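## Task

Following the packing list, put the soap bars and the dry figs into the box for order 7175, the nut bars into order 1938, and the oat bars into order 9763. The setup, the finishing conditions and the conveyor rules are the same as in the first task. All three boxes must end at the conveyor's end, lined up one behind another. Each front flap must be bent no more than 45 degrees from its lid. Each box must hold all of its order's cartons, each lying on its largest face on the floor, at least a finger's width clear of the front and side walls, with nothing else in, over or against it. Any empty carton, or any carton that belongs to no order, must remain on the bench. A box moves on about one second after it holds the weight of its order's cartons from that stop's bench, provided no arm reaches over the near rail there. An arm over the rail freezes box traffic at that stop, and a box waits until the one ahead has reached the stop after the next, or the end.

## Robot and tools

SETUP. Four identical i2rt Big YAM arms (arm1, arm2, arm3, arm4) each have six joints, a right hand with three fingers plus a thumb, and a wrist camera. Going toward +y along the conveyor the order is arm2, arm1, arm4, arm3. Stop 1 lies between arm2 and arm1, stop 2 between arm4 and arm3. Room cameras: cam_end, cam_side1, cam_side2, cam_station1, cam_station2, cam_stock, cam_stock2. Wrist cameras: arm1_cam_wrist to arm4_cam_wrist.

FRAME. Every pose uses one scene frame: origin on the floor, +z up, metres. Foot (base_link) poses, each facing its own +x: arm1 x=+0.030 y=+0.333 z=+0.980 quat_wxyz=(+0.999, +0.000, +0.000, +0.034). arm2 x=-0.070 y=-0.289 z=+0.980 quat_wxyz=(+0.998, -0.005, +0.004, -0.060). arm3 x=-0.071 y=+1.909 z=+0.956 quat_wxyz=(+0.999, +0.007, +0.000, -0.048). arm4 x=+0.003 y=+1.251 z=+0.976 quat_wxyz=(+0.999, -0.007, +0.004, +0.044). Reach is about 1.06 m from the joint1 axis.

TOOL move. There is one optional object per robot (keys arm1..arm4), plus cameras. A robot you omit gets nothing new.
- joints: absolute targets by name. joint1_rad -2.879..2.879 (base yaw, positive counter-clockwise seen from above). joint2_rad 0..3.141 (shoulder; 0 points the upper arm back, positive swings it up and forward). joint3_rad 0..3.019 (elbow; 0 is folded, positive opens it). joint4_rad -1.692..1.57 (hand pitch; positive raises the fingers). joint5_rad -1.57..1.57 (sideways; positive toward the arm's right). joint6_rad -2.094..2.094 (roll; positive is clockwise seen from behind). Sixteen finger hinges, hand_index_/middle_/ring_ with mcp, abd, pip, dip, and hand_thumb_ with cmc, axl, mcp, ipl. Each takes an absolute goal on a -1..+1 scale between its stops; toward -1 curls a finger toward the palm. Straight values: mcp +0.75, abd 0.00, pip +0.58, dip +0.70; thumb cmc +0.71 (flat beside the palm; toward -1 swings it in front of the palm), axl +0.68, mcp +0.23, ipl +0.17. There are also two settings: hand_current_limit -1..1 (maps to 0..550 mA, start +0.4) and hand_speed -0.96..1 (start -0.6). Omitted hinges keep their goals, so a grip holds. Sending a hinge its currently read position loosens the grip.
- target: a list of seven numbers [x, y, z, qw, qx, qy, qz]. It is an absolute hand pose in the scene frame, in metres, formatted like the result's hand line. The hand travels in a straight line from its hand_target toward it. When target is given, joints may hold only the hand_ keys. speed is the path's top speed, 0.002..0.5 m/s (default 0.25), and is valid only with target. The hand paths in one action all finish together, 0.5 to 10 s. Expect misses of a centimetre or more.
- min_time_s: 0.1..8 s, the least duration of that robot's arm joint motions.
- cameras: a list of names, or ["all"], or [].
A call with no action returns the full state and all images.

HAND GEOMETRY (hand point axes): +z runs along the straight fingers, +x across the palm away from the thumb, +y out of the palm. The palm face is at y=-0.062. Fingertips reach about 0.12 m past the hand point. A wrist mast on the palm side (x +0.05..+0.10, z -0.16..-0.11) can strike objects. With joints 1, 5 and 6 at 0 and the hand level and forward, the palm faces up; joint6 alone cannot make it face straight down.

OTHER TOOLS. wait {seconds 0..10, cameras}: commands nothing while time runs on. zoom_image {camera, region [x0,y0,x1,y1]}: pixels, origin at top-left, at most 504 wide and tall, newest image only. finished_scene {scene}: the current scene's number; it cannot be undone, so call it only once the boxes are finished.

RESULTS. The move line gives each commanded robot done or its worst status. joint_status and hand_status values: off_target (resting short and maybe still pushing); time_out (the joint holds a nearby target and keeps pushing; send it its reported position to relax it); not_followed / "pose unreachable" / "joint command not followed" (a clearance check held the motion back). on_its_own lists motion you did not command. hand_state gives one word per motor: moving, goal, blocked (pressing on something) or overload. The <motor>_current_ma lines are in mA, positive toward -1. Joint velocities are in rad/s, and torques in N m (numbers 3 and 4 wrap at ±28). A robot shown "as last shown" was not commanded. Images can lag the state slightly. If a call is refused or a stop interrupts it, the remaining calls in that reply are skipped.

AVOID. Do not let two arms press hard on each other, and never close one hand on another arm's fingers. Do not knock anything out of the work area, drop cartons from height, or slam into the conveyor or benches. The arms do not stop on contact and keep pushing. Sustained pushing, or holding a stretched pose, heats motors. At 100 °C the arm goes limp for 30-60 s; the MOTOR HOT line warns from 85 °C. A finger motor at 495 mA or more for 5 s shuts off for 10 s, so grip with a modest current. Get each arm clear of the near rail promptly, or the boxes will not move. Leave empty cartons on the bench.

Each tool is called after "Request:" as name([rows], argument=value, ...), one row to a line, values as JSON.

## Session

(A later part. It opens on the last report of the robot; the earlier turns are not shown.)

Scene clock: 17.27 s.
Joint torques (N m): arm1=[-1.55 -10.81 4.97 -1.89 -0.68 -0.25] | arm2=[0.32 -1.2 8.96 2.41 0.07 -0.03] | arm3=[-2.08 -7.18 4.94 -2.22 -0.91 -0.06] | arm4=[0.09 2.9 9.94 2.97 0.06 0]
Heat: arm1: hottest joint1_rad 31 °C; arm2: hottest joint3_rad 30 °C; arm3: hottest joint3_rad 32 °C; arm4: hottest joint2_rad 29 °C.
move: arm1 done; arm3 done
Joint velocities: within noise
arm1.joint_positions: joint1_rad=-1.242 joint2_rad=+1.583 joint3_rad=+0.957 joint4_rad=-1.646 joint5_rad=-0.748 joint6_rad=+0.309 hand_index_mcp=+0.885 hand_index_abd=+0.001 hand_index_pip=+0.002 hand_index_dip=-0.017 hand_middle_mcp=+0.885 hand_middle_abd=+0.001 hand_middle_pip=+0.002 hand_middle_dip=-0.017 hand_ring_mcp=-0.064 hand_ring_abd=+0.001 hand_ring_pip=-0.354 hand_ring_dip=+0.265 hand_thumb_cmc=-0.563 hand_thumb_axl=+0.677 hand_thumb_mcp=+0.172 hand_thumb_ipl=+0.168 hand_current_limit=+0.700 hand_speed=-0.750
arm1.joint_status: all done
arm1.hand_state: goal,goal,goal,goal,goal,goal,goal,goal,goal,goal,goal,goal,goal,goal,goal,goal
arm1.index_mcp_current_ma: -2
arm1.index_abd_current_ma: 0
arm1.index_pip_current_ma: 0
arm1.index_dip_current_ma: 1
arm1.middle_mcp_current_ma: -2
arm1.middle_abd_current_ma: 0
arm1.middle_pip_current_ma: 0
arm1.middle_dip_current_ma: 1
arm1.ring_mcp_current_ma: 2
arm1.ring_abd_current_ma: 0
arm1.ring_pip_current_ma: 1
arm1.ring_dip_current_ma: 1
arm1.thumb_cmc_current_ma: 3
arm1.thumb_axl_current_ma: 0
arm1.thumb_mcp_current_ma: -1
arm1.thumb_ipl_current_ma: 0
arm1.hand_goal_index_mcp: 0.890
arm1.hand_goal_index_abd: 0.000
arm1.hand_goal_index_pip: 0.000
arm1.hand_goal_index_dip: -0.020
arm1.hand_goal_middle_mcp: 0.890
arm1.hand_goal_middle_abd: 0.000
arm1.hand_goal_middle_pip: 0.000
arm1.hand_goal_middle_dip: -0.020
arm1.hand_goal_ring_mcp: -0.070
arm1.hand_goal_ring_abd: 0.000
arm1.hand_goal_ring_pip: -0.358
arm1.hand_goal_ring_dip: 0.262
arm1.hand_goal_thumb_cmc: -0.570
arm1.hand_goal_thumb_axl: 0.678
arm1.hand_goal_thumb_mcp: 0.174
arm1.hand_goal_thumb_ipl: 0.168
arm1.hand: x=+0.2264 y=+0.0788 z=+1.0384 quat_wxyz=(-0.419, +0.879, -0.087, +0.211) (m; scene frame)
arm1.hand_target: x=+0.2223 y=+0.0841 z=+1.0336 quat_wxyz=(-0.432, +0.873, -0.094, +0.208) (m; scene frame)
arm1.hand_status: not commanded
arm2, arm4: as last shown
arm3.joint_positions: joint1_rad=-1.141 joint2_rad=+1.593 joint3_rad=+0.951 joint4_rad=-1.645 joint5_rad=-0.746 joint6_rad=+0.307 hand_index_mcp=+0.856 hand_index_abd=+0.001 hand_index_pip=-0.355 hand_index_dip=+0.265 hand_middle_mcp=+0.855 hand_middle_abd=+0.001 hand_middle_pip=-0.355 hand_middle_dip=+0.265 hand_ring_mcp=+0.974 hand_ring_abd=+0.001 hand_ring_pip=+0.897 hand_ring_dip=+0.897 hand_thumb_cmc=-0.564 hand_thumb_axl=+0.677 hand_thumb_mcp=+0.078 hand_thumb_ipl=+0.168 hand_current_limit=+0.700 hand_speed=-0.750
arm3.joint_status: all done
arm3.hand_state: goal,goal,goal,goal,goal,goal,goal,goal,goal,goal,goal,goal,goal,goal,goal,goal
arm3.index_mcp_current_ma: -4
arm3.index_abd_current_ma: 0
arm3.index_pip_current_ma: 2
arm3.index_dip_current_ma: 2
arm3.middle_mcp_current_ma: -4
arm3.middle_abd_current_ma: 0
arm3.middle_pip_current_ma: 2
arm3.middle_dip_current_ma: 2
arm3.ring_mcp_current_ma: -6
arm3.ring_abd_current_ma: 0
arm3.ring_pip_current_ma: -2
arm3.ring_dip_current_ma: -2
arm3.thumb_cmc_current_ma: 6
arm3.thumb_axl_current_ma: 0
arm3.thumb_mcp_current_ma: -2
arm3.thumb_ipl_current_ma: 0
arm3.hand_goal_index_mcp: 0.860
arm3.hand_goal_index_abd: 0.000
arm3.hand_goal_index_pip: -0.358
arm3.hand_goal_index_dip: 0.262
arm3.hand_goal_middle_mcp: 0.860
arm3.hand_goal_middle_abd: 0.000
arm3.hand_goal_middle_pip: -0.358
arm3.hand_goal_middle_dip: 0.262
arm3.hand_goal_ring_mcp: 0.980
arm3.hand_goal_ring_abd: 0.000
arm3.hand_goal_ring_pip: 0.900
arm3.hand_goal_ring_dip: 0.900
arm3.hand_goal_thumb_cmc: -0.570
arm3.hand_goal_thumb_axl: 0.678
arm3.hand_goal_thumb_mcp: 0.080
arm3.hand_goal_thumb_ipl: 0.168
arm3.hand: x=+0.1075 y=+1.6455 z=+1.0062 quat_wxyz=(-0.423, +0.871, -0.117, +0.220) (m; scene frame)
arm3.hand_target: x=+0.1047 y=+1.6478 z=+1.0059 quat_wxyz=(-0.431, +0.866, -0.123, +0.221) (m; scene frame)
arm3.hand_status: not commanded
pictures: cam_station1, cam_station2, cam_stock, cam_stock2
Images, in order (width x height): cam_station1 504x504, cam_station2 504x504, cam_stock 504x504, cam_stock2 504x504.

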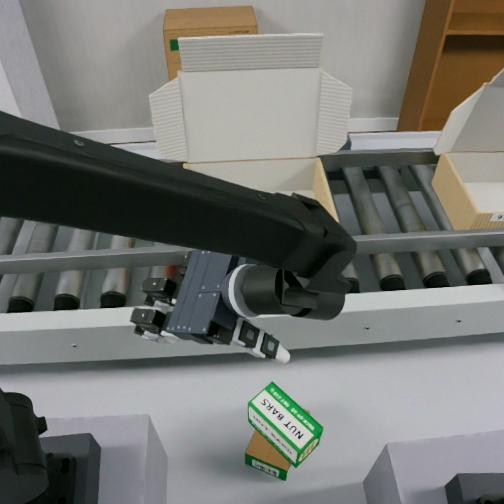

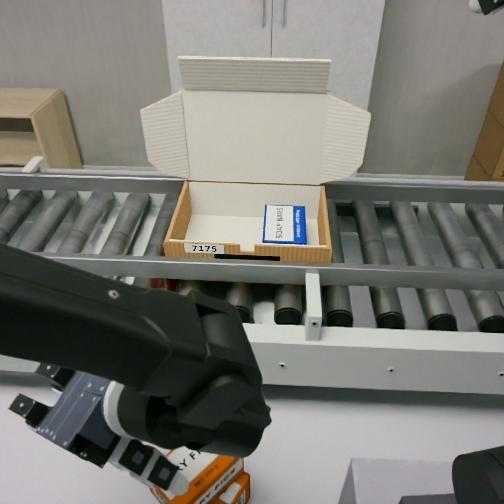

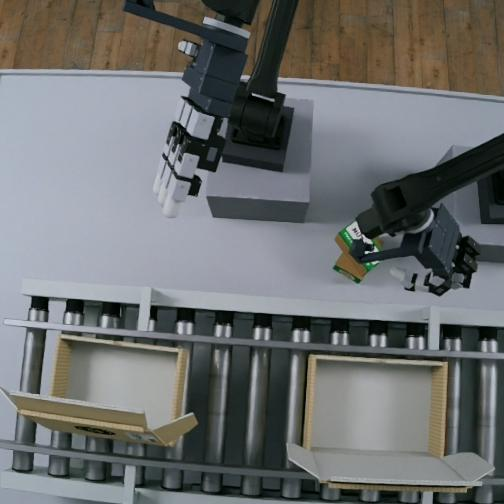

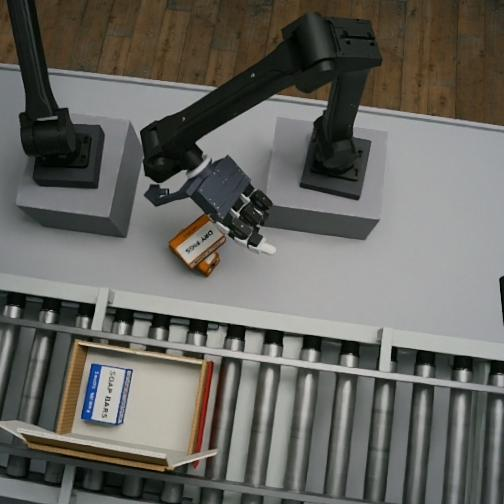

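Request:
move(arm1={"target":[0.19,-0.02,1.04,-0.4982,0.7820,-0.3159,0.2013],"speed":0.15}, arm3={"target":[0.12,1.62,1.03,-0.4982,0.7820,-0.3159,0.2013],"speed":0.15}, cameras=["cam_station1","cam_station2","cam_stock","cam_stock2","arm1_cam_wrist","arm3_cam_wrist"])

Scene clock: 20.00 s.
Joint torques (N m): arm1=[-1.38 -14.45 7.94 -1.89 -0.71 0.04] | arm2=[0.44 -1.14 9.01 2.47 0.09 -0.04] | arm3=[-1.96 -9.05 8.18 -2.19 -1.07 0.12] | arm4=[-0.09 2.9 9.95 2.97 0.09 0]
Heat: arm1: hottest joint1_rad 31 °C; arm2: hottest joint3_rad 30 °C; arm3: hottest joint3_rad 32 °C; arm4: hottest joint2_rad 29 °C.
move: arm1 off_target; arm3 off_target
Joint velocities: within noise
arm1.joint_positions: joint1_rad=-1.421 joint2_rad=+1.778 joint3_rad=+1.198 joint4_rad=-1.692 joint5_rad=-0.849 joint6_rad=+0.677 hand_index_mcp=+0.884 hand_index_abd=+0.001 hand_index_pip=+0.001 hand_index_dip=-0.017 hand_middle_mcp=+0.884 hand_middle_abd=+0.001 hand_middle_pip=+0.002 hand_middle_dip=-0.017 hand_ring_mcp=-0.066 hand_ring_abd=+0.001 hand_ring_pip=-0.354 hand_ring_dip=+0.265 hand_thumb_cmc=-0.567 hand_thumb_axl=+0.677 hand_thumb_mcp=+0.172 hand_thumb_ipl=+0.168 hand_current_limit=+0.700 hand_speed=-0.750
arm1.joint_status: not commanded
arm1.hand_state: goal,goal,goal,goal,goal,goal,goal,goal,goal,goal,goal,goal,goal,goal,goal,goal
arm1.index_mcp_current_ma: -3
arm1.index_abd_current_ma: 0
arm1.index_pip_current_ma: 0
arm1.index_dip_current_ma: 1
arm1.middle_mcp_current_ma: -3
arm1.middle_abd_current_ma: 0
arm1.middle_pip_current_ma: 0
arm1.middle_dip_current_ma: 1
arm1.ring_mcp_current_ma: 1
arm1.ring_abd_current_ma: 0
arm1.ring_pip_current_ma: 1
arm1.ring_dip_current_ma: 1
arm1.thumb_cmc_current_ma: 1
arm1.thumb_axl_current_ma: 0
arm1.thumb_mcp_current_ma: -1
arm1.thumb_ipl_current_ma: 0
arm1.hand_goal_index_mcp: 0.890
arm1.hand_goal_index_abd: 0.000
arm1.hand_goal_index_pip: 0.000
arm1.hand_goal_index_dip: -0.020
arm1.hand_goal_middle_mcp: 0.890
arm1.hand_goal_middle_abd: 0.000
arm1.hand_goal_middle_pip: 0.000
arm1.hand_goal_middle_dip: -0.020
arm1.hand_goal_ring_mcp: -0.070
arm1.hand_goal_ring_abd: 0.000
arm1.hand_goal_ring_pip: -0.358
arm1.hand_goal_ring_dip: 0.262
arm1.hand_goal_thumb_cmc: -0.570
arm1.hand_goal_thumb_axl: 0.678
arm1.hand_goal_thumb_mcp: 0.174
arm1.hand_goal_thumb_ipl: 0.168
arm1.hand: x=+0.1908 y=-0.0101 z=+1.0392 quat_wxyz=(-0.450, +0.801, -0.332, +0.213) (m; scene frame)
arm1.hand_target: x=+0.1902 y=-0.0195 z=+1.0395 quat_wxyz=(-0.452, +0.797, -0.340, +0.212) (m; scene frame)
arm1.hand_status: off_target (0.010 m and 6.4 deg from the pose sent, 0.105 m and 30.0 deg at the start; a joint's target at an end of its range on 65 of 77 steps)
arm2, arm4: as last shown
arm3.joint_positions: joint1_rad=-1.151 joint2_rad=+1.668 joint3_rad=+1.062 joint4_rad=-1.675 joint5_rad=-0.917 joint6_rad=+0.728 hand_index_mcp=+0.855 hand_index_abd=+0.001 hand_index_pip=-0.355 hand_index_dip=+0.265 hand_middle_mcp=+0.854 hand_middle_abd=+0.001 hand_middle_pip=-0.355 hand_middle_dip=+0.265 hand_ring_mcp=+0.973 hand_ring_abd=+0.001 hand_ring_pip=+0.897 hand_ring_dip=+0.897 hand_thumb_cmc=-0.568 hand_thumb_axl=+0.677 hand_thumb_mcp=+0.078 hand_thumb_ipl=+0.168 hand_current_limit=+0.700 hand_speed=-0.750
arm3.joint_status: not commanded
arm3.hand_state: goal,goal,goal,goal,goal,goal,goal,goal,goal,goal,goal,goal,goal,goal,goal,goal
arm3.index_mcp_current_ma: -5
arm3.index_abd_current_ma: 0
arm3.index_pip_current_ma: 2
arm3.index_dip_current_ma: 2
arm3.middle_mcp_current_ma: -6
arm3.middle_abd_current_ma: 0
arm3.middle_pip_current_ma: 2
arm3.middle_dip_current_ma: 2
arm3.ring_mcp_current_ma: -6
arm3.ring_abd_current_ma: 0
arm3.ring_pip_current_ma: -2
arm3.ring_dip_current_ma: -2
arm3.thumb_cmc_current_ma: 1
arm3.thumb_axl_current_ma: 0
arm3.thumb_mcp_current_ma: -2
arm3.thumb_ipl_current_ma: 0
arm3.hand_goal_index_mcp: 0.860
arm3.hand_goal_index_abd: 0.000
arm3.hand_goal_index_pip: -0.358
arm3.hand_goal_index_dip: 0.262
arm3.hand_goal_middle_mcp: 0.860
arm3.hand_goal_middle_abd: 0.000
arm3.hand_goal_middle_pip: -0.358
arm3.hand_goal_middle_dip: 0.262
arm3.hand_goal_ring_mcp: 0.980
arm3.hand_goal_ring_abd: 0.000
arm3.hand_goal_ring_pip: 0.900
arm3.hand_goal_ring_dip: 0.900
arm3.hand_goal_thumb_cmc: -0.570
arm3.hand_goal_thumb_axl: 0.678
arm3.hand_goal_thumb_mcp: 0.080
arm3.hand_goal_thumb_ipl: 0.168
arm3.hand: x=+0.1189 y=+1.6326 z=+1.0233 quat_wxyz=(-0.484, +0.789, -0.321, +0.200) (m; scene frame)
arm3.hand_target: x=+0.1201 y=+1.6204 z=+1.0296 quat_wxyz=(-0.480, +0.788, -0.326, +0.206) (m; scene frame)
arm3.hand_status: off_target (0.014 m and 1.9 deg from the pose sent, 0.037 m and 26.5 deg at the start; a joint's target at an end of its range on 65 of 77 steps)
pictures: arm1_cam_wrist, arm3_cam_wrist, cam_station1, cam_station2, cam_stock, cam_stock2
Images, in order (width x height): arm1_cam_wrist 504x504, arm3_cam_wrist 504x504, cam_station1 504x504, cam_station2 504x504, cam_stock 504x504, cam_stock2 504x504.

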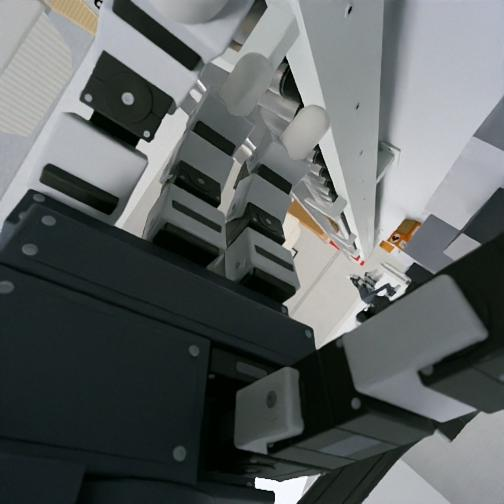

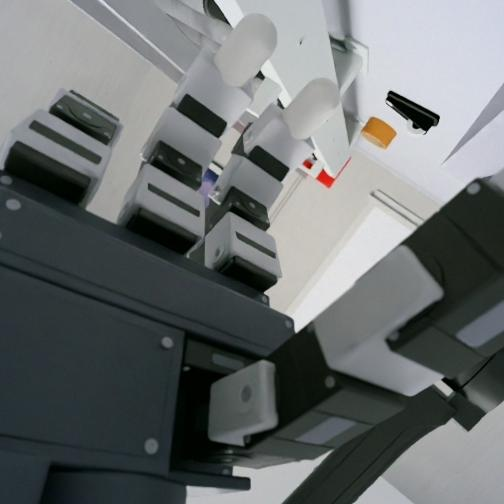

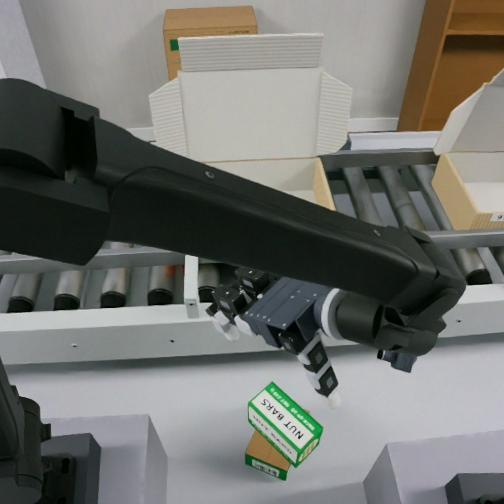

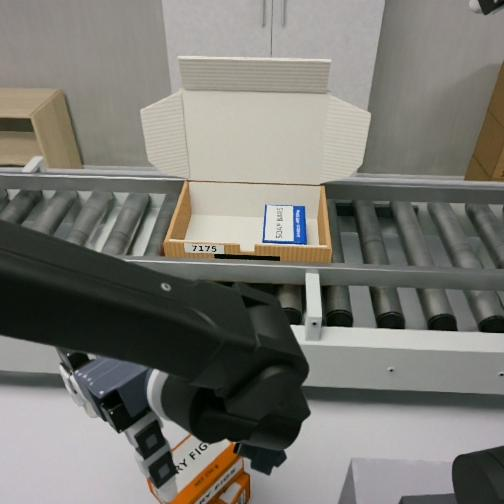

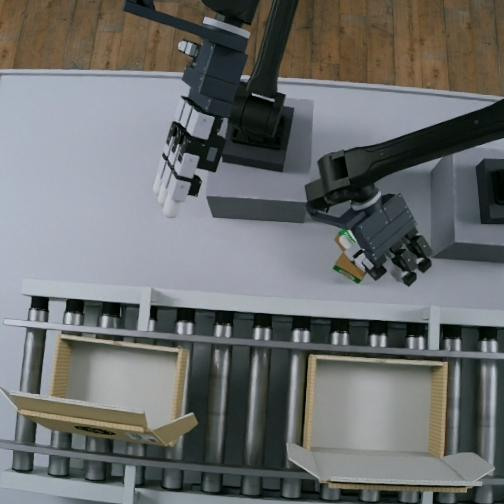

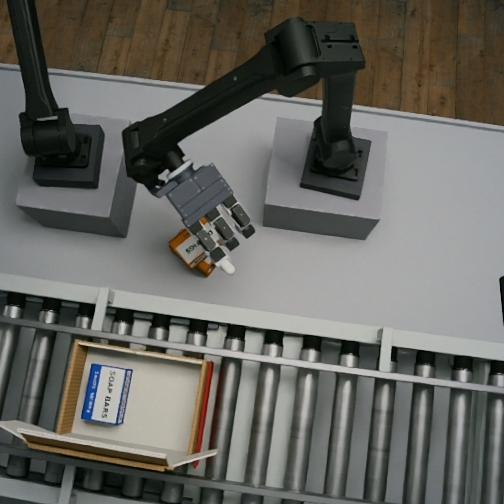

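Request:
move(arm1={"target":[0.19,-0.02,0.93,-0.4982,0.7820,-0.3159,0.2013],"speed":0.12}, arm3={"target":[0.12,1.62,0.93,-0.4982,0.7820,-0.3159,0.2013],"speed":0.12}, cameras=["cam_station1","cam_station2","cam_stock","cam_stock2","cam_side1","cam_side2"])

Scene clock: 22.20 s.
Joint torques (N m): arm1=[-1.85 -16.91 5.91 -1.31 -0.4 -0.17] | arm2=[0.38 -1.38 8.91 2.41 0.08 -0.03] | arm3=[-1.9 -10.23 4.07 -1.33 -0.91 -0.07] | arm4=[0.03 2.84 9.94 2.95 0.08 0]
Heat: arm1: hottest joint1_rad 31 °C; arm2: hottest joint3_rad 30 °C; arm3: hottest joint3_rad 32 °C; arm4: hottest joint2_rad 29 °C.
move: arm1 off_target; arm3 done
Joint velocities: within noise
arm1.joint_positions: joint1_rad=-1.430 joint2_rad=+2.055 joint3_rad=+1.219 joint4_rad=-1.633 joint5_rad=-0.845 joint6_rad=+0.561 hand_index_mcp=+0.883 hand_index_abd=+0.001 hand_index_pip=+0.001 hand_index_dip=-0.017 hand_middle_mcp=+0.883 hand_middle_abd=+0.001 hand_middle_pip=+0.001 hand_middle_dip=-0.017 hand_ring_mcp=-0.067 hand_ring_abd=+0.001 hand_ring_pip=-0.354 hand_ring_dip=+0.265 hand_thumb_cmc=-0.568 hand_thumb_axl=+0.677 hand_thumb_mcp=+0.172 hand_thumb_ipl=+0.168 hand_current_limit=+0.700 hand_speed=-0.750
arm1.joint_status: not commanded
arm1.hand_state: goal,goal,goal,goal,goal,goal,goal,goal,goal,goal,goal,goal,goal,goal,goal,goal
arm1.index_mcp_current_ma: -3
arm1.index_abd_current_ma: 0
arm1.index_pip_current_ma: 0
arm1.index_dip_current_ma: 1
arm1.middle_mcp_current_ma: -3
arm1.middle_abd_current_ma: 0
arm1.middle_pip_current_ma: 0
arm1.middle_dip_current_ma: 1
arm1.ring_mcp_current_ma: 1
arm1.ring_abd_current_ma: 0
arm1.ring_pip_current_ma: 1
arm1.ring_dip_current_ma: 1
arm1.thumb_cmc_current_ma: 0
arm1.thumb_axl_current_ma: 0
arm1.thumb_mcp_current_ma: -1
arm1.thumb_ipl_current_ma: 0
arm1.hand_goal_index_mcp: 0.890
arm1.hand_goal_index_abd: 0.000
arm1.hand_goal_index_pip: 0.000
arm1.hand_goal_index_dip: -0.020
arm1.hand_goal_middle_mcp: 0.890
arm1.hand_goal_middle_abd: 0.000
arm1.hand_goal_middle_pip: 0.000
arm1.hand_goal_middle_dip: -0.020
arm1.hand_goal_ring_mcp: -0.070
arm1.hand_goal_ring_abd: 0.000
arm1.hand_goal_ring_pip: -0.358
arm1.hand_goal_ring_dip: 0.262
arm1.hand_goal_thumb_cmc: -0.570
arm1.hand_goal_thumb_axl: 0.678
arm1.hand_goal_thumb_mcp: 0.174
arm1.hand_goal_thumb_ipl: 0.168
arm1.hand: x=+0.1909 y=-0.0074 z=+0.9362 quat_wxyz=(-0.506, +0.778, -0.319, +0.194) (m; scene frame)
arm1.hand_target: x=+0.1899 y=-0.0197 z=+0.9303 quat_wxyz=(-0.498, +0.782, -0.316, +0.201) (m; scene frame)
arm1.hand_status: off_target (0.014 m and 1.4 deg from the pose sent, 0.110 m and 6.4 deg at the start)
arm2, arm4: as last shown
arm3.joint_positions: joint1_rad=-1.158 joint2_rad=+1.890 joint3_rad=+1.052 joint4_rad=-1.514 joint5_rad=-0.918 joint6_rad=+0.676 hand_index_mcp=+0.854 hand_index_abd=+0.001 hand_index_pip=-0.355 hand_index_dip=+0.265 hand_middle_mcp=+0.854 hand_middle_abd=+0.001 hand_middle_pip=-0.355 hand_middle_dip=+0.265 hand_ring_mcp=+0.973 hand_ring_abd=+0.001 hand_ring_pip=+0.897 hand_ring_dip=+0.897 hand_thumb_cmc=-0.568 hand_thumb_axl=+0.677 hand_thumb_mcp=+0.078 hand_thumb_ipl=+0.168 hand_current_limit=+0.700 hand_speed=-0.750
arm3.joint_status: not commanded
arm3.hand_state: goal,goal,goal,goal,goal,goal,goal,goal,goal,goal,goal,goal,goal,goal,goal,goal
arm3.index_mcp_current_ma: -5
arm3.index_abd_current_ma: 0
arm3.index_pip_current_ma: 2
arm3.index_dip_current_ma: 2
arm3.middle_mcp_current_ma: -6
arm3.middle_abd_current_ma: 0
arm3.middle_pip_current_ma: 2
arm3.middle_dip_current_ma: 2
arm3.ring_mcp_current_ma: -7
arm3.ring_abd_current_ma: 0
arm3.ring_pip_current_ma: -2
arm3.ring_dip_current_ma: -2
arm3.thumb_cmc_current_ma: 1
arm3.thumb_axl_current_ma: 0
arm3.thumb_mcp_current_ma: -2
arm3.thumb_ipl_current_ma: 0
arm3.hand_goal_index_mcp: 0.860
arm3.hand_goal_index_abd: 0.000
arm3.hand_goal_index_pip: -0.358
arm3.hand_goal_index_dip: 0.262
arm3.hand_goal_middle_mcp: 0.860
arm3.hand_goal_middle_abd: 0.000
arm3.hand_goal_middle_pip: -0.358
arm3.hand_goal_middle_dip: 0.262
arm3.hand_goal_ring_mcp: 0.980
arm3.hand_goal_ring_abd: 0.000
arm3.hand_goal_ring_pip: 0.900
arm3.hand_goal_ring_dip: 0.900
arm3.hand_goal_thumb_cmc: -0.570
arm3.hand_goal_thumb_axl: 0.678
arm3.hand_goal_thumb_mcp: 0.080
arm3.hand_goal_thumb_ipl: 0.168
arm3.hand: x=+0.1218 y=+1.6232 z=+0.9326 quat_wxyz=(-0.501, +0.782, -0.315, +0.196) (m; scene frame)
arm3.hand_target: x=+0.1200 y=+1.6201 z=+0.9300 quat_wxyz=(-0.498, +0.782, -0.316, +0.201) (m; scene frame)
arm3.hand_status: done (0.005 m and 0.7 deg from the pose sent, 0.094 m and 1.9 deg at the start)
pictures: cam_side1, cam_side2, cam_station1, cam_station2, cam_stock, cam_stock2
Images, in order (width x height): cam_side1 504x504, cam_side2 504x504, cam_station1 504x504, cam_station2 504x504, cam_stock 504x504, cam_stock2 504x504.

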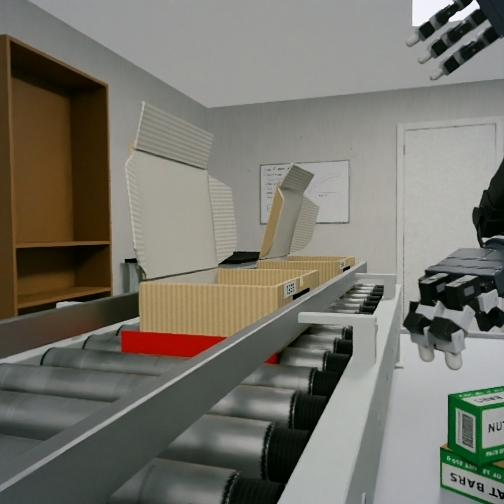

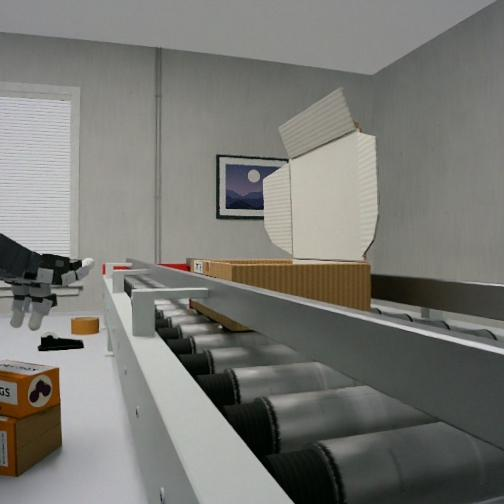

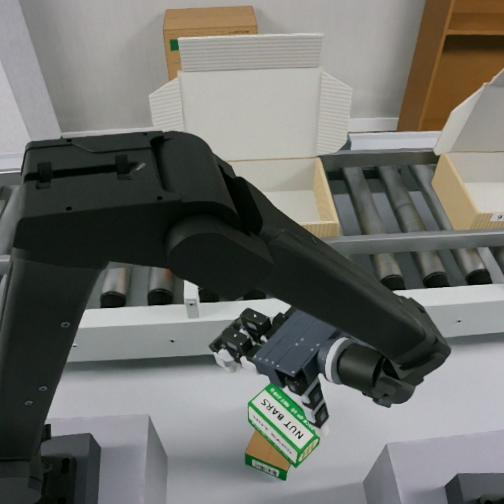

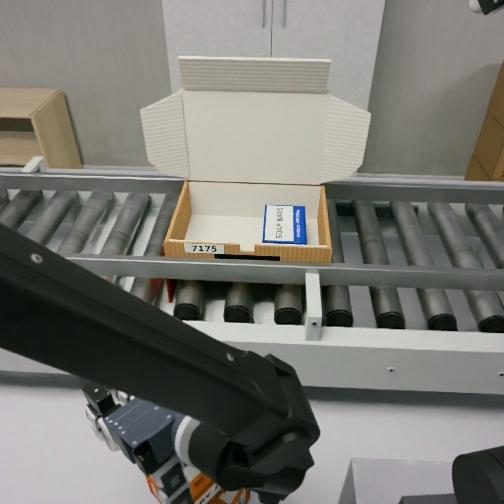

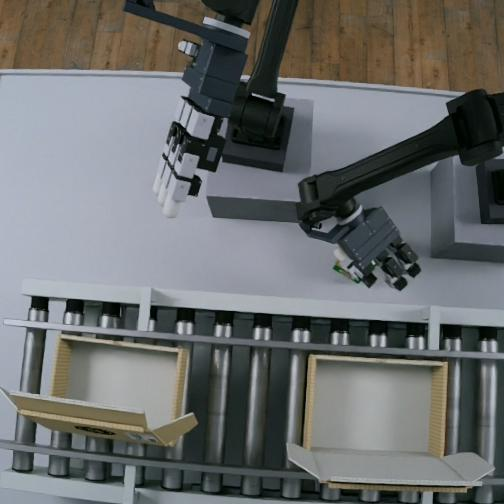

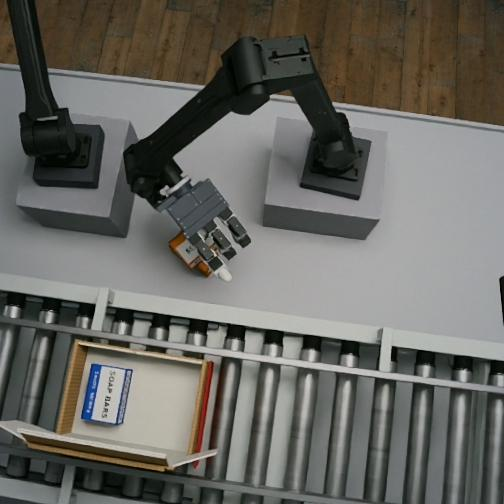

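Request:
zoom_image(camera="cam_station1", region=[190, 290, 400, 500])

Request:
zoom_image(camera="cam_stock", region=[290, 180, 440, 310])

Request:
zoom_image(camera="cam_side1", region=[384, 200, 504, 500])

Request:
zoom_image(camera="cam_stock2", region=[120, 160, 280, 300])

Request:
zoom_image(camera="cam_side2", region=[0, 200, 130, 500])

Request:
zoom_image(camera="cam_station2", region=[50, 350, 350, 504])

Scaled by 2.400 from the camera's 504x504 image, which has a finer 720x720 frame.

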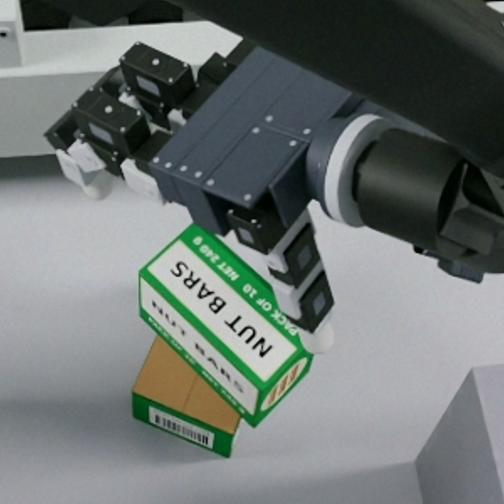

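Scaled by 3.360 from the camera's 504x504 image, which has a finer 720x720 frame.

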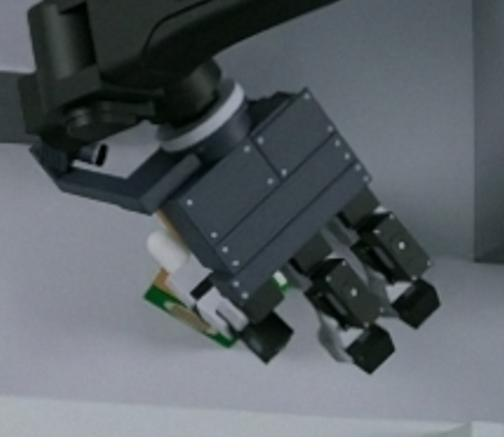

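Scaled by 1.680 from the camera's 504x504 image, which has a finer 720x720 frame.

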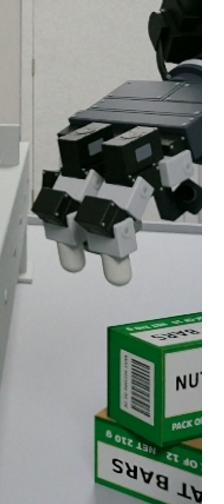

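Scaled by 3.150 from the camera's 504x504 image, which has a finer 720x720 frame.

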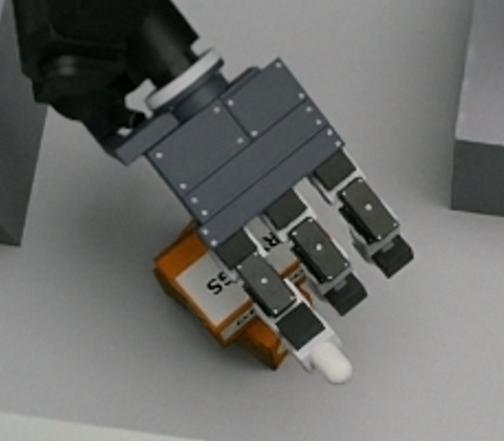

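Scaled by 1.680 from the camera's 504x504 image, which has a finer 720x720 frame.

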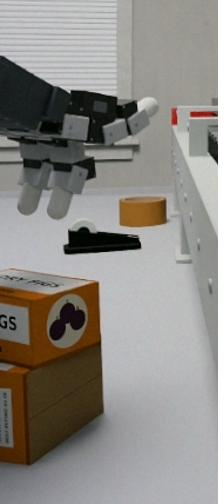

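Scaled by 1.680 from the camera's 504x504 image, which has a finer 720x720 frame.

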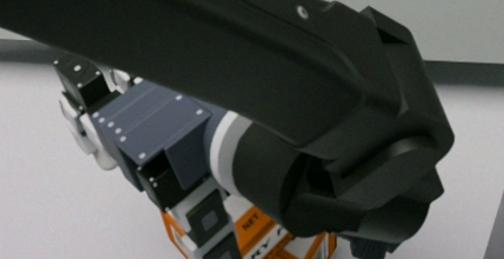

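Request:
move(arm1={"target":[0.175,-0.022,0.885,-0.4982,0.7820,-0.3159,0.2013],"speed":0.08}, arm3={"joints":{"joint1_rad":-1.12,"joint2_rad":1.4,"joint3_rad":0.95,"joint4_rad":-1.66,"joint5_rad":-0.75,"joint6_rad":0.4},"min_time_s":3}, arm4={"joints":{"hand_current_limit":0.7,"hand_speed":-0.75,"hand_index_mcp":0.86,"hand_middle_mcp":0.86,"hand_index_pip":-0.358,"hand_middle_pip":-0.358,"hand_index_dip":0.262,"hand_middle_dip":0.262,"hand_ring_mcp":0.98,"hand_ring_pip":0.9,"hand_ring_dip":0.9,"hand_thumb_cmc":-0.57,"hand_thumb_axl":0.678,"hand_thumb_mcp":0.08,"hand_thumb_ipl":0.168}}, cameras=["cam_station1","cam_stock","cam_side1"])

Request:
zoom_image(camera="cam_station1", region=[190, 330, 400, 504])

Request:
zoom_image(camera="cam_stock", region=[290, 180, 440, 310])

Request:
zoom_image(camera="cam_side1", region=[384, 250, 504, 504])

Scene clock: 33.20 s.
Joint torques (N m): arm1=[-1.61 -17.26 5.31 -1.24 -0.36 -0.18] | arm2=[0.32 -1.32 9.01 2.37 0.09 -0.02] | arm3=[-0.32 -7.77 6 -1.76 -0.68 -0.06] | arm4=[0.15 2.78 9.98 2.97 0.09 -0.04]
Heat: arm1: hottest joint1_rad 31 °C; arm2: hottest joint3_rad 31 °C; arm3: hottest joint3_rad 31 °C; arm4: hottest joint3_rad 30 °C.
move: arm1 off_target; arm3 done; arm4 done
Joint velocities: within noise
arm1.joint_positions: joint1_rad=-1.463 joint2_rad=+2.145 joint3_rad=+1.225 joint4_rad=-1.566 joint5_rad=-0.820 joint6_rad=+0.531 hand_index_mcp=+0.883 hand_index_abd=+0.001 hand_index_pip=+0.001 hand_index_dip=-0.017 hand_middle_mcp=+0.883 hand_middle_abd=+0.001 hand_middle_pip=+0.001 hand_middle_dip=-0.017 hand_ring_mcp=-0.067 hand_ring_abd=+0.001 hand_ring_pip=-0.354 hand_ring_dip=+0.265 hand_thumb_cmc=-0.568 hand_thumb_axl=+0.677 hand_thumb_mcp=+0.172 hand_thumb_ipl=+0.168 hand_current_limit=+0.700 hand_speed=-0.750
arm1.joint_status: not commanded
arm1.hand_state: goal,goal,goal,goal,goal,goal,goal,goal,goal,goal,goal,goal,goal,goal,goal,goal
arm1.index_mcp_current_ma: -3
arm1.index_abd_current_ma: 0
arm1.index_pip_current_ma: 0
arm1.index_dip_current_ma: 1
arm1.middle_mcp_current_ma: -3
arm1.middle_abd_current_ma: 0
arm1.middle_pip_current_ma: 0
arm1.middle_dip_current_ma: 1
arm1.ring_mcp_current_ma: 1
arm1.ring_abd_current_ma: 0
arm1.ring_pip_current_ma: 1
arm1.ring_dip_current_ma: 1
arm1.thumb_cmc_current_ma: 0
arm1.thumb_axl_current_ma: 0
arm1.thumb_mcp_current_ma: -1
arm1.thumb_ipl_current_ma: 0
arm1.hand_goal_index_mcp: 0.890
arm1.hand_goal_index_abd: 0.000
arm1.hand_goal_index_pip: 0.000
arm1.hand_goal_index_dip: -0.020
arm1.hand_goal_middle_mcp: 0.890
arm1.hand_goal_middle_abd: 0.000
arm1.hand_goal_middle_pip: 0.000
arm1.hand_goal_middle_dip: -0.020
arm1.hand_goal_ring_mcp: -0.070
arm1.hand_goal_ring_abd: 0.000
arm1.hand_goal_ring_pip: -0.358
arm1.hand_goal_ring_dip: 0.262
arm1.hand_goal_thumb_cmc: -0.570
arm1.hand_goal_thumb_axl: 0.678
arm1.hand_goal_thumb_mcp: 0.174
arm1.hand_goal_thumb_ipl: 0.168
arm1.hand: x=+0.1763 y=-0.0118 z=+0.8935 quat_wxyz=(-0.504, +0.778, -0.319, +0.195) (m; scene frame)
arm1.hand_target: x=+0.1750 y=-0.0218 z=+0.8853 quat_wxyz=(-0.498, +0.782, -0.316, +0.201) (m; scene frame)
arm1.hand_status: off_target (0.013 m and 1.1 deg from the pose sent, 0.055 m and 1.4 deg at the start)
arm2: as last shown
arm3.joint_positions: joint1_rad=-1.130 joint2_rad=+1.411 joint3_rad=+0.952 joint4_rad=-1.647 joint5_rad=-0.753 joint6_rad=+0.408 hand_index_mcp=+0.854 hand_index_abd=+0.001 hand_index_pip=-0.355 hand_index_dip=+0.265 hand_middle_mcp=+0.854 hand_middle_abd=+0.001 hand_middle_pip=-0.355 hand_middle_dip=+0.265 hand_ring_mcp=+0.973 hand_ring_abd=+0.001 hand_ring_pip=+0.897 hand_ring_dip=+0.897 hand_thumb_cmc=-0.568 hand_thumb_axl=+0.677 hand_thumb_mcp=+0.078 hand_thumb_ipl=+0.168 hand_current_limit=+0.700 hand_speed=-0.750
arm3.joint_status: all done
arm3.hand_state: goal,goal,goal,goal,goal,goal,goal,goal,goal,goal,goal,goal,goal,goal,goal,goal
arm3.index_mcp_current_ma: -5
arm3.index_abd_current_ma: 0
arm3.index_pip_current_ma: 2
arm3.index_dip_current_ma: 2
arm3.middle_mcp_current_ma: -6
arm3.middle_abd_current_ma: 0
arm3.middle_pip_current_ma: 2
arm3.middle_dip_current_ma: 2
arm3.ring_mcp_current_ma: -7
arm3.ring_abd_current_ma: 0
arm3.ring_pip_current_ma: -2
arm3.ring_dip_current_ma: -2
arm3.thumb_cmc_current_ma: 1
arm3.thumb_axl_current_ma: 0
arm3.thumb_mcp_current_ma: -2
arm3.thumb_ipl_current_ma: 0
arm3.hand_goal_index_mcp: 0.860
arm3.hand_goal_index_abd: 0.000
arm3.hand_goal_index_pip: -0.358
arm3.hand_goal_index_dip: 0.262
arm3.hand_goal_middle_mcp: 0.860
arm3.hand_goal_middle_abd: 0.000
arm3.hand_goal_middle_pip: -0.358
arm3.hand_goal_middle_dip: 0.262
arm3.hand_goal_ring_mcp: 0.980
arm3.hand_goal_ring_abd: 0.000
arm3.hand_goal_ring_pip: 0.900
arm3.hand_goal_ring_dip: 0.900
arm3.hand_goal_thumb_cmc: -0.570
arm3.hand_goal_thumb_axl: 0.678
arm3.hand_goal_thumb_mcp: 0.080
arm3.hand_goal_thumb_ipl: 0.168
arm3.hand: x=+0.1071 y=+1.6432 z=+1.0583 quat_wxyz=(-0.365, +0.891, -0.127, +0.239) (m; scene frame)
arm3.hand_target: x=+0.1084 y=+1.6478 z=+1.0616 quat_wxyz=(-0.367, +0.892, -0.119, +0.236) (m; scene frame)
arm3.hand_status: not commanded
arm4.joint_positions: joint1_rad=+0.158 joint2_rad=+0.627 joint3_rad=+1.405 joint4_rad=-1.270 joint5_rad=+0.036 joint6_rad=+1.166 hand_index_mcp=+0.861 hand_index_abd=+0.000 hand_index_pip=-0.351 hand_index_dip=+0.265 hand_middle_mcp=+0.861 hand_middle_abd=+0.000 hand_middle_pip=-0.352 hand_middle_dip=+0.266 hand_ring_mcp=+0.979 hand_ring_abd=+0.000 hand_ring_pip=+0.896 hand_ring_dip=+0.897 hand_thumb_cmc=-0.552 hand_thumb_axl=+0.677 hand_thumb_mcp=+0.080 hand_thumb_ipl=+0.168 hand_current_limit=+0.700 hand_speed=-0.750
arm4.joint_status: all done
arm4.hand_state: goal,goal,goal,goal,goal,goal,goal,goal,goal,goal,goal,goal,goal,goal,goal,goal
arm4.index_mcp_current_ma: 2
arm4.index_abd_current_ma: 1
arm4.index_pip_current_ma: 23
arm4.index_dip_current_ma: 10
arm4.middle_mcp_current_ma: 2
arm4.middle_abd_current_ma: 1
arm4.middle_pip_current_ma: 20
arm4.middle_dip_current_ma: 12
arm4.ring_mcp_current_ma: -4
arm4.ring_abd_current_ma: 1
arm4.ring_pip_current_ma: -12
arm4.ring_dip_current_ma: -8
arm4.thumb_cmc_current_ma: 70
arm4.thumb_axl_current_ma: -2
arm4.thumb_mcp_current_ma: -1
arm4.thumb_ipl_current_ma: -1
arm4.hand_goal_index_mcp: 0.860
arm4.hand_goal_index_abd: 0.000
arm4.hand_goal_index_pip: -0.358
arm4.hand_goal_index_dip: 0.262
arm4.hand_goal_middle_mcp: 0.860
arm4.hand_goal_middle_abd: 0.000
arm4.hand_goal_middle_pip: -0.358
arm4.hand_goal_middle_dip: 0.262
arm4.hand_goal_ring_mcp: 0.980
arm4.hand_goal_ring_abd: 0.000
arm4.hand_goal_ring_pip: 0.900
arm4.hand_goal_ring_dip: 0.900
arm4.hand_goal_thumb_cmc: -0.570
arm4.hand_goal_thumb_axl: 0.678
arm4.hand_goal_thumb_mcp: 0.080
arm4.hand_goal_thumb_ipl: 0.168
arm4.hand: x=+0.2713 y=+1.2292 z=+1.5454 quat_wxyz=(+0.061, +0.817, +0.269, +0.506) (m; scene frame)
arm4.hand_target: x=+0.2686 y=+1.2286 z=+1.5553 quat_wxyz=(+0.062, +0.812, +0.267, +0.515) (m; scene frame)
arm4.hand_status: not commanded
pictures: cam_side1, cam_station1, cam_stock
Images, in order (width x height): cam_side1 504x504, cam_station1 504x504, cam_stock 504x504.

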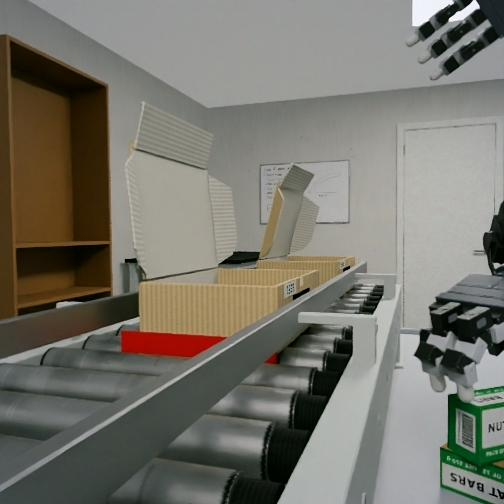

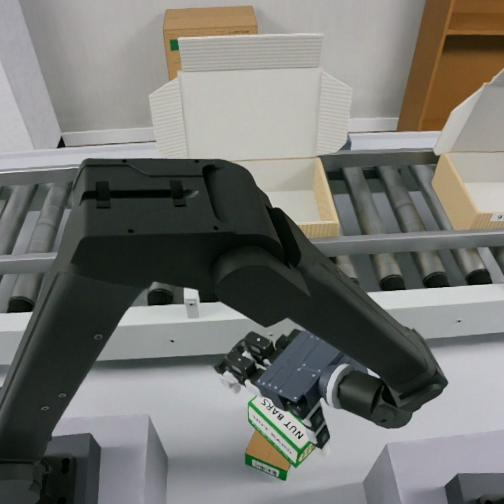

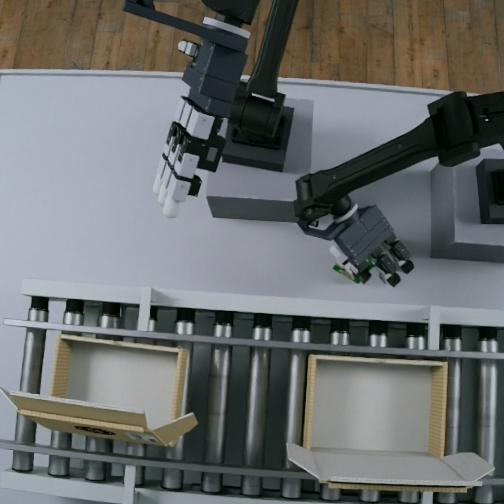

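Scaled by 2.400 from the camera's 504x504 image, which has a finer 720x720 frame.

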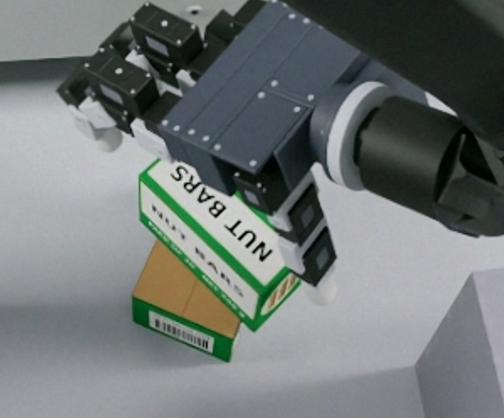

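Scaled by 3.360 from the camera's 504x504 image, which has a finer 720x720 frame.

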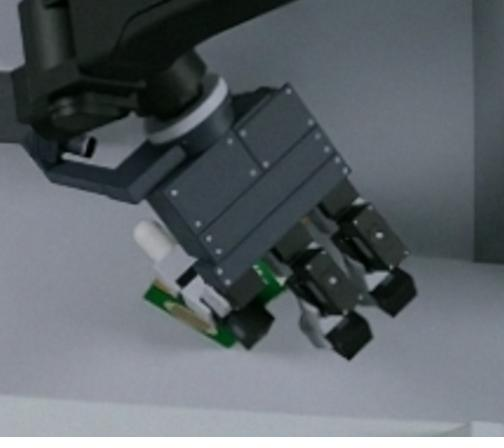

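Scaled by 1.984 from the camera's 504x504 image, which has a finer 720x720 frame.

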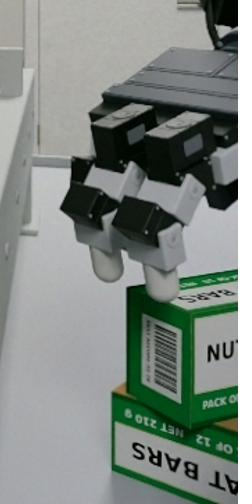

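Request:
move(arm1={"target":[0.176,-0.015,0.85,-0.4982,0.7820,-0.3159,0.2013],"speed":0.06}, arm3={"joints":{"joint1_rad":-0.4,"joint2_rad":0.85,"joint3_rad":1.05,"joint4_rad":-1.45,"joint5_rad":-0.1,"joint6_rad":0.2},"min_time_s":4}, arm4={"joints":{"joint1_rad":0.5,"joint2_rad":0.85,"joint3_rad":1.15,"joint4_rad":-1.5,"joint5_rad":-0.1,"joint6_rad":0.5},"min_time_s":4}, cameras=["cam_station1","cam_stock","cam_side1","cam_stock2"])

Request:
zoom_image(camera="cam_station1", region=[190, 350, 380, 504])

Request:
zoom_image(camera="cam_side1", region=[404, 300, 504, 504])

Scene clock: 40.00 s.
Joint torques (N m): arm1=[-1.26 -17.26 4.15 -1.25 -0.54 -0.15] | arm2=[0.44 -1.2 8.95 2.39 0.07 -0.05] | arm3=[-0.09 -2.02 12.6 1.33 -0.06 -0.07] | arm4=[0.97 -0.79 8.91 1.11 -0.13 -0.07]
Heat: arm1: hottest joint1_rad 31 °C; arm2: hottest joint3_rad 31 °C; arm3: hottest joint3_rad 32 °C; arm4: hottest joint3_rad 30 °C.
move: arm1 done; arm3 done; arm4 done
Joint velocities: within noise
arm1.joint_positions: joint1_rad=-1.463 joint2_rad=+2.209 joint3_rad=+1.225 joint4_rad=-1.486 joint5_rad=-0.820 joint6_rad=+0.531 hand_index_mcp=+0.883 hand_index_abd=+0.001 hand_index_pip=+0.001 hand_index_dip=-0.017 hand_middle_mcp=+0.883 hand_middle_abd=+0.001 hand_middle_pip=+0.001 hand_middle_dip=-0.017 hand_ring_mcp=-0.067 hand_ring_abd=+0.001 hand_ring_pip=-0.354 hand_ring_dip=+0.265 hand_thumb_cmc=-0.568 hand_thumb_axl=+0.677 hand_thumb_mcp=+0.172 hand_thumb_ipl=+0.168 hand_current_limit=+0.700 hand_speed=-0.750
arm1.joint_status: not commanded
arm1.hand_state: goal,goal,goal,goal,goal,goal,goal,goal,goal,goal,goal,goal,goal,goal,goal,goal
arm1.index_mcp_current_ma: -3
arm1.index_abd_current_ma: 0
arm1.index_pip_current_ma: 0
arm1.index_dip_current_ma: 1
arm1.middle_mcp_current_ma: -3
arm1.middle_abd_current_ma: 0
arm1.middle_pip_current_ma: 0
arm1.middle_dip_current_ma: 1
arm1.ring_mcp_current_ma: 1
arm1.ring_abd_current_ma: 0
arm1.ring_pip_current_ma: 1
arm1.ring_dip_current_ma: 1
arm1.thumb_cmc_current_ma: 0
arm1.thumb_axl_current_ma: 0
arm1.thumb_mcp_current_ma: -1
arm1.thumb_ipl_current_ma: 0
arm1.hand_goal_index_mcp: 0.890
arm1.hand_goal_index_abd: 0.000
arm1.hand_goal_index_pip: 0.000
arm1.hand_goal_index_dip: -0.020
arm1.hand_goal_middle_mcp: 0.890
arm1.hand_goal_middle_abd: 0.000
arm1.hand_goal_middle_pip: 0.000
arm1.hand_goal_middle_dip: -0.020
arm1.hand_goal_ring_mcp: -0.070
arm1.hand_goal_ring_abd: 0.000
arm1.hand_goal_ring_pip: -0.358
arm1.hand_goal_ring_dip: 0.262
arm1.hand_goal_thumb_cmc: -0.570
arm1.hand_goal_thumb_axl: 0.678
arm1.hand_goal_thumb_mcp: 0.174
arm1.hand_goal_thumb_ipl: 0.168
arm1.hand: x=+0.1765 y=-0.0125 z=+0.8597 quat_wxyz=(-0.498, +0.782, -0.316, +0.199) (m; scene frame)
arm1.hand_target: x=+0.1760 y=-0.0149 z=+0.8501 quat_wxyz=(-0.498, +0.782, -0.316, +0.201) (m; scene frame)
arm1.hand_status: done (0.010 m and 0.3 deg from the pose sent, 0.044 m and 1.1 deg at the start)
arm2: as last shown
arm3.joint_positions: joint1_rad=-0.409 joint2_rad=+0.856 joint3_rad=+1.000 joint4_rad=-1.464 joint5_rad=-0.103 joint6_rad=+0.207 hand_index_mcp=+0.859 hand_index_abd=+0.001 hand_index_pip=-0.355 hand_index_dip=+0.265 hand_middle_mcp=+0.859 hand_middle_abd=+0.001 hand_middle_pip=-0.355 hand_middle_dip=+0.265 hand_ring_mcp=+0.973 hand_ring_abd=+0.001 hand_ring_pip=+0.897 hand_ring_dip=+0.897 hand_thumb_cmc=-0.568 hand_thumb_axl=+0.677 hand_thumb_mcp=+0.078 hand_thumb_ipl=+0.168 hand_current_limit=+0.700 hand_speed=-0.750
arm3.joint_status: all done
arm3.hand_state: goal,goal,goal,goal,goal,goal,goal,goal,goal,goal,goal,goal,goal,goal,goal,goal
arm3.index_mcp_current_ma: 0
arm3.index_abd_current_ma: 0
arm3.index_pip_current_ma: 2
arm3.index_dip_current_ma: 2
arm3.middle_mcp_current_ma: 0
arm3.middle_abd_current_ma: 0
arm3.middle_pip_current_ma: 2
arm3.middle_dip_current_ma: 2
arm3.ring_mcp_current_ma: -7
arm3.ring_abd_current_ma: 0
arm3.ring_pip_current_ma: -2
arm3.ring_dip_current_ma: -2
arm3.thumb_cmc_current_ma: 1
arm3.thumb_axl_current_ma: 0
arm3.thumb_mcp_current_ma: -2
arm3.thumb_ipl_current_ma: 0
arm3.hand_goal_index_mcp: 0.860
arm3.hand_goal_index_abd: 0.000
arm3.hand_goal_index_pip: -0.358
arm3.hand_goal_index_dip: 0.262
arm3.hand_goal_middle_mcp: 0.860
arm3.hand_goal_middle_abd: 0.000
arm3.hand_goal_middle_pip: -0.358
arm3.hand_goal_middle_dip: 0.262
arm3.hand_goal_ring_mcp: 0.980
arm3.hand_goal_ring_abd: 0.000
arm3.hand_goal_ring_pip: 0.900
arm3.hand_goal_ring_dip: 0.900
arm3.hand_goal_thumb_cmc: -0.570
arm3.hand_goal_thumb_axl: 0.678
arm3.hand_goal_thumb_mcp: 0.080
arm3.hand_goal_thumb_ipl: 0.168
arm3.hand: x=+0.2166 y=+1.7206 z=+1.2456 quat_wxyz=(+0.064, +0.899, +0.418, +0.119) (m; scene frame)
arm3.hand_target: x=+0.2269 y=+1.7180 z=+1.2761 quat_wxyz=(+0.093, +0.890, +0.424, +0.138) (m; scene frame)
arm3.hand_status: not commanded
arm4.joint_positions: joint1_rad=+0.489 joint2_rad=+0.837 joint3_rad=+1.155 joint4_rad=-1.491 joint5_rad=-0.097 joint6_rad=+0.511 hand_index_mcp=+0.861 hand_index_abd=+0.000 hand_index_pip=-0.351 hand_index_dip=+0.265 hand_middle_mcp=+0.861 hand_middle_abd=+0.000 hand_middle_pip=-0.352 hand_middle_dip=+0.266 hand_ring_mcp=+0.979 hand_ring_abd=+0.000 hand_ring_pip=+0.896 hand_ring_dip=+0.897 hand_thumb_cmc=-0.563 hand_thumb_axl=+0.677 hand_thumb_mcp=+0.078 hand_thumb_ipl=+0.168 hand_current_limit=+0.700 hand_speed=-0.750
arm4.joint_status: all done
arm4.hand_state: goal,goal,goal,goal,goal,goal,goal,goal,goal,goal,goal,goal,goal,goal,goal,goal
arm4.index_mcp_current_ma: 3
arm4.index_abd_current_ma: 1
arm4.index_pip_current_ma: 22
arm4.index_dip_current_ma: 10
arm4.middle_mcp_current_ma: 3
arm4.middle_abd_current_ma: 1
arm4.middle_pip_current_ma: 20
arm4.middle_dip_current_ma: 12
arm4.ring_mcp_current_ma: -4
arm4.ring_abd_current_ma: 1
arm4.ring_pip_current_ma: -12
arm4.ring_dip_current_ma: -8
arm4.thumb_cmc_current_ma: 26
arm4.thumb_axl_current_ma: -2
arm4.thumb_mcp_current_ma: -10
arm4.thumb_ipl_current_ma: -1
arm4.hand_goal_index_mcp: 0.860
arm4.hand_goal_index_abd: 0.000
arm4.hand_goal_index_pip: -0.358
arm4.hand_goal_index_dip: 0.262
arm4.hand_goal_middle_mcp: 0.860
arm4.hand_goal_middle_abd: 0.000
arm4.hand_goal_middle_pip: -0.358
arm4.hand_goal_middle_dip: 0.262
arm4.hand_goal_ring_mcp: 0.980
arm4.hand_goal_ring_abd: 0.000
arm4.hand_goal_ring_pip: 0.900
arm4.hand_goal_ring_dip: 0.900
arm4.hand_goal_thumb_cmc: -0.570
arm4.hand_goal_thumb_axl: 0.678
arm4.hand_goal_thumb_mcp: 0.080
arm4.hand_goal_thumb_ipl: 0.168
arm4.hand: x=+0.3134 y=+1.4031 z=+1.3395 quat_wxyz=(+0.003, +0.663, +0.723, +0.195) (m; scene frame)
arm4.hand_target: x=+0.3120 y=+1.4080 z=+1.3313 quat_wxyz=(-0.002, +0.657, +0.731, +0.183) (m; scene frame)
arm4.hand_status: not commanded
pictures: cam_side1, cam_station1, cam_stock, cam_stock2
Images, in order (width x height): cam_side1 504x504, cam_station1 504x504, cam_stock 504x504, cam_stock2 504x504.

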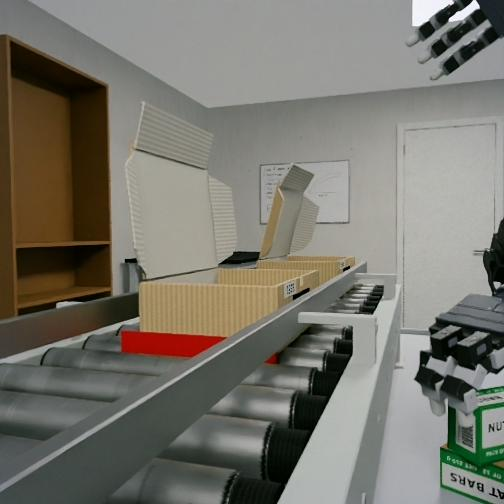

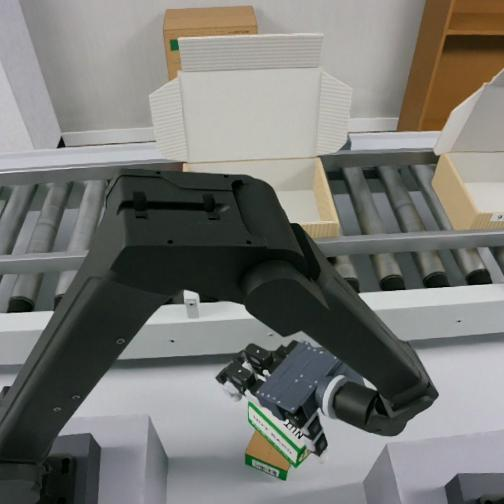

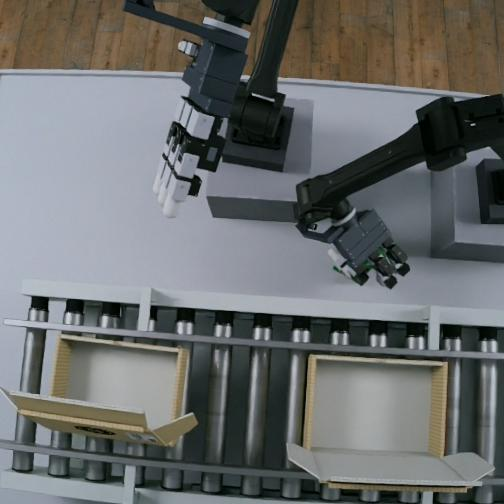

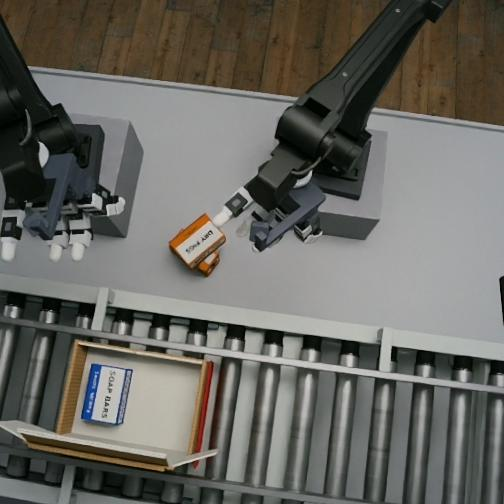

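Scaled by 2.653 from the camera's 504x504 image, which has a finer 720x720 frame.

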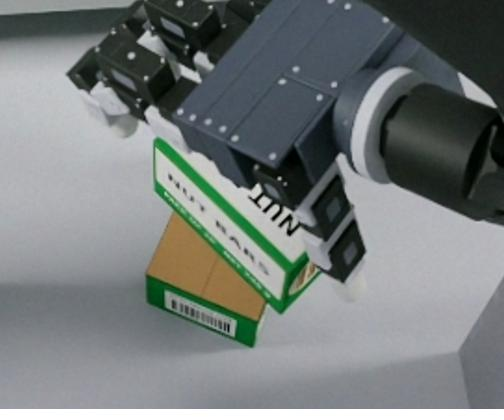

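Scaled by 2.471 from the camera's 504x504 image, which has a finer 720x720 frame.

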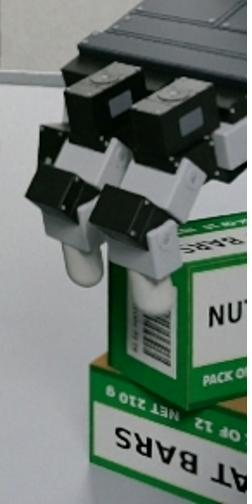

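Request:
zoom_image(camera="cam_side1", region=[424, 380, 504, 504])

Request:
zoom_image(camera="cam_stock2", region=[150, 190, 250, 300])

Scaled by 4.065 from the camera's 504x504 image, which has a finer 720x720 frame.

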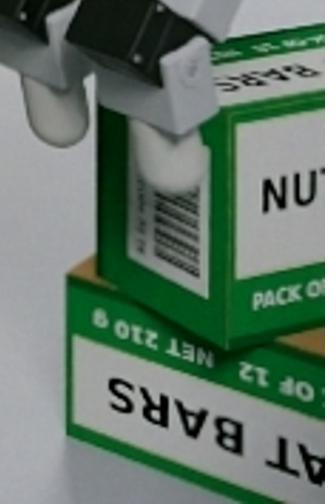

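Scaled by 4.582 from the camera's 504x504 image, which has a finer 720x720 frame.

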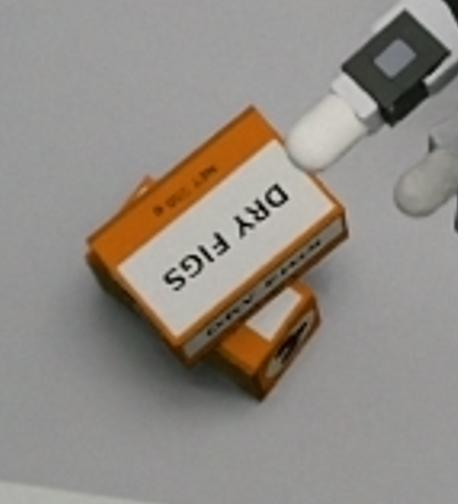

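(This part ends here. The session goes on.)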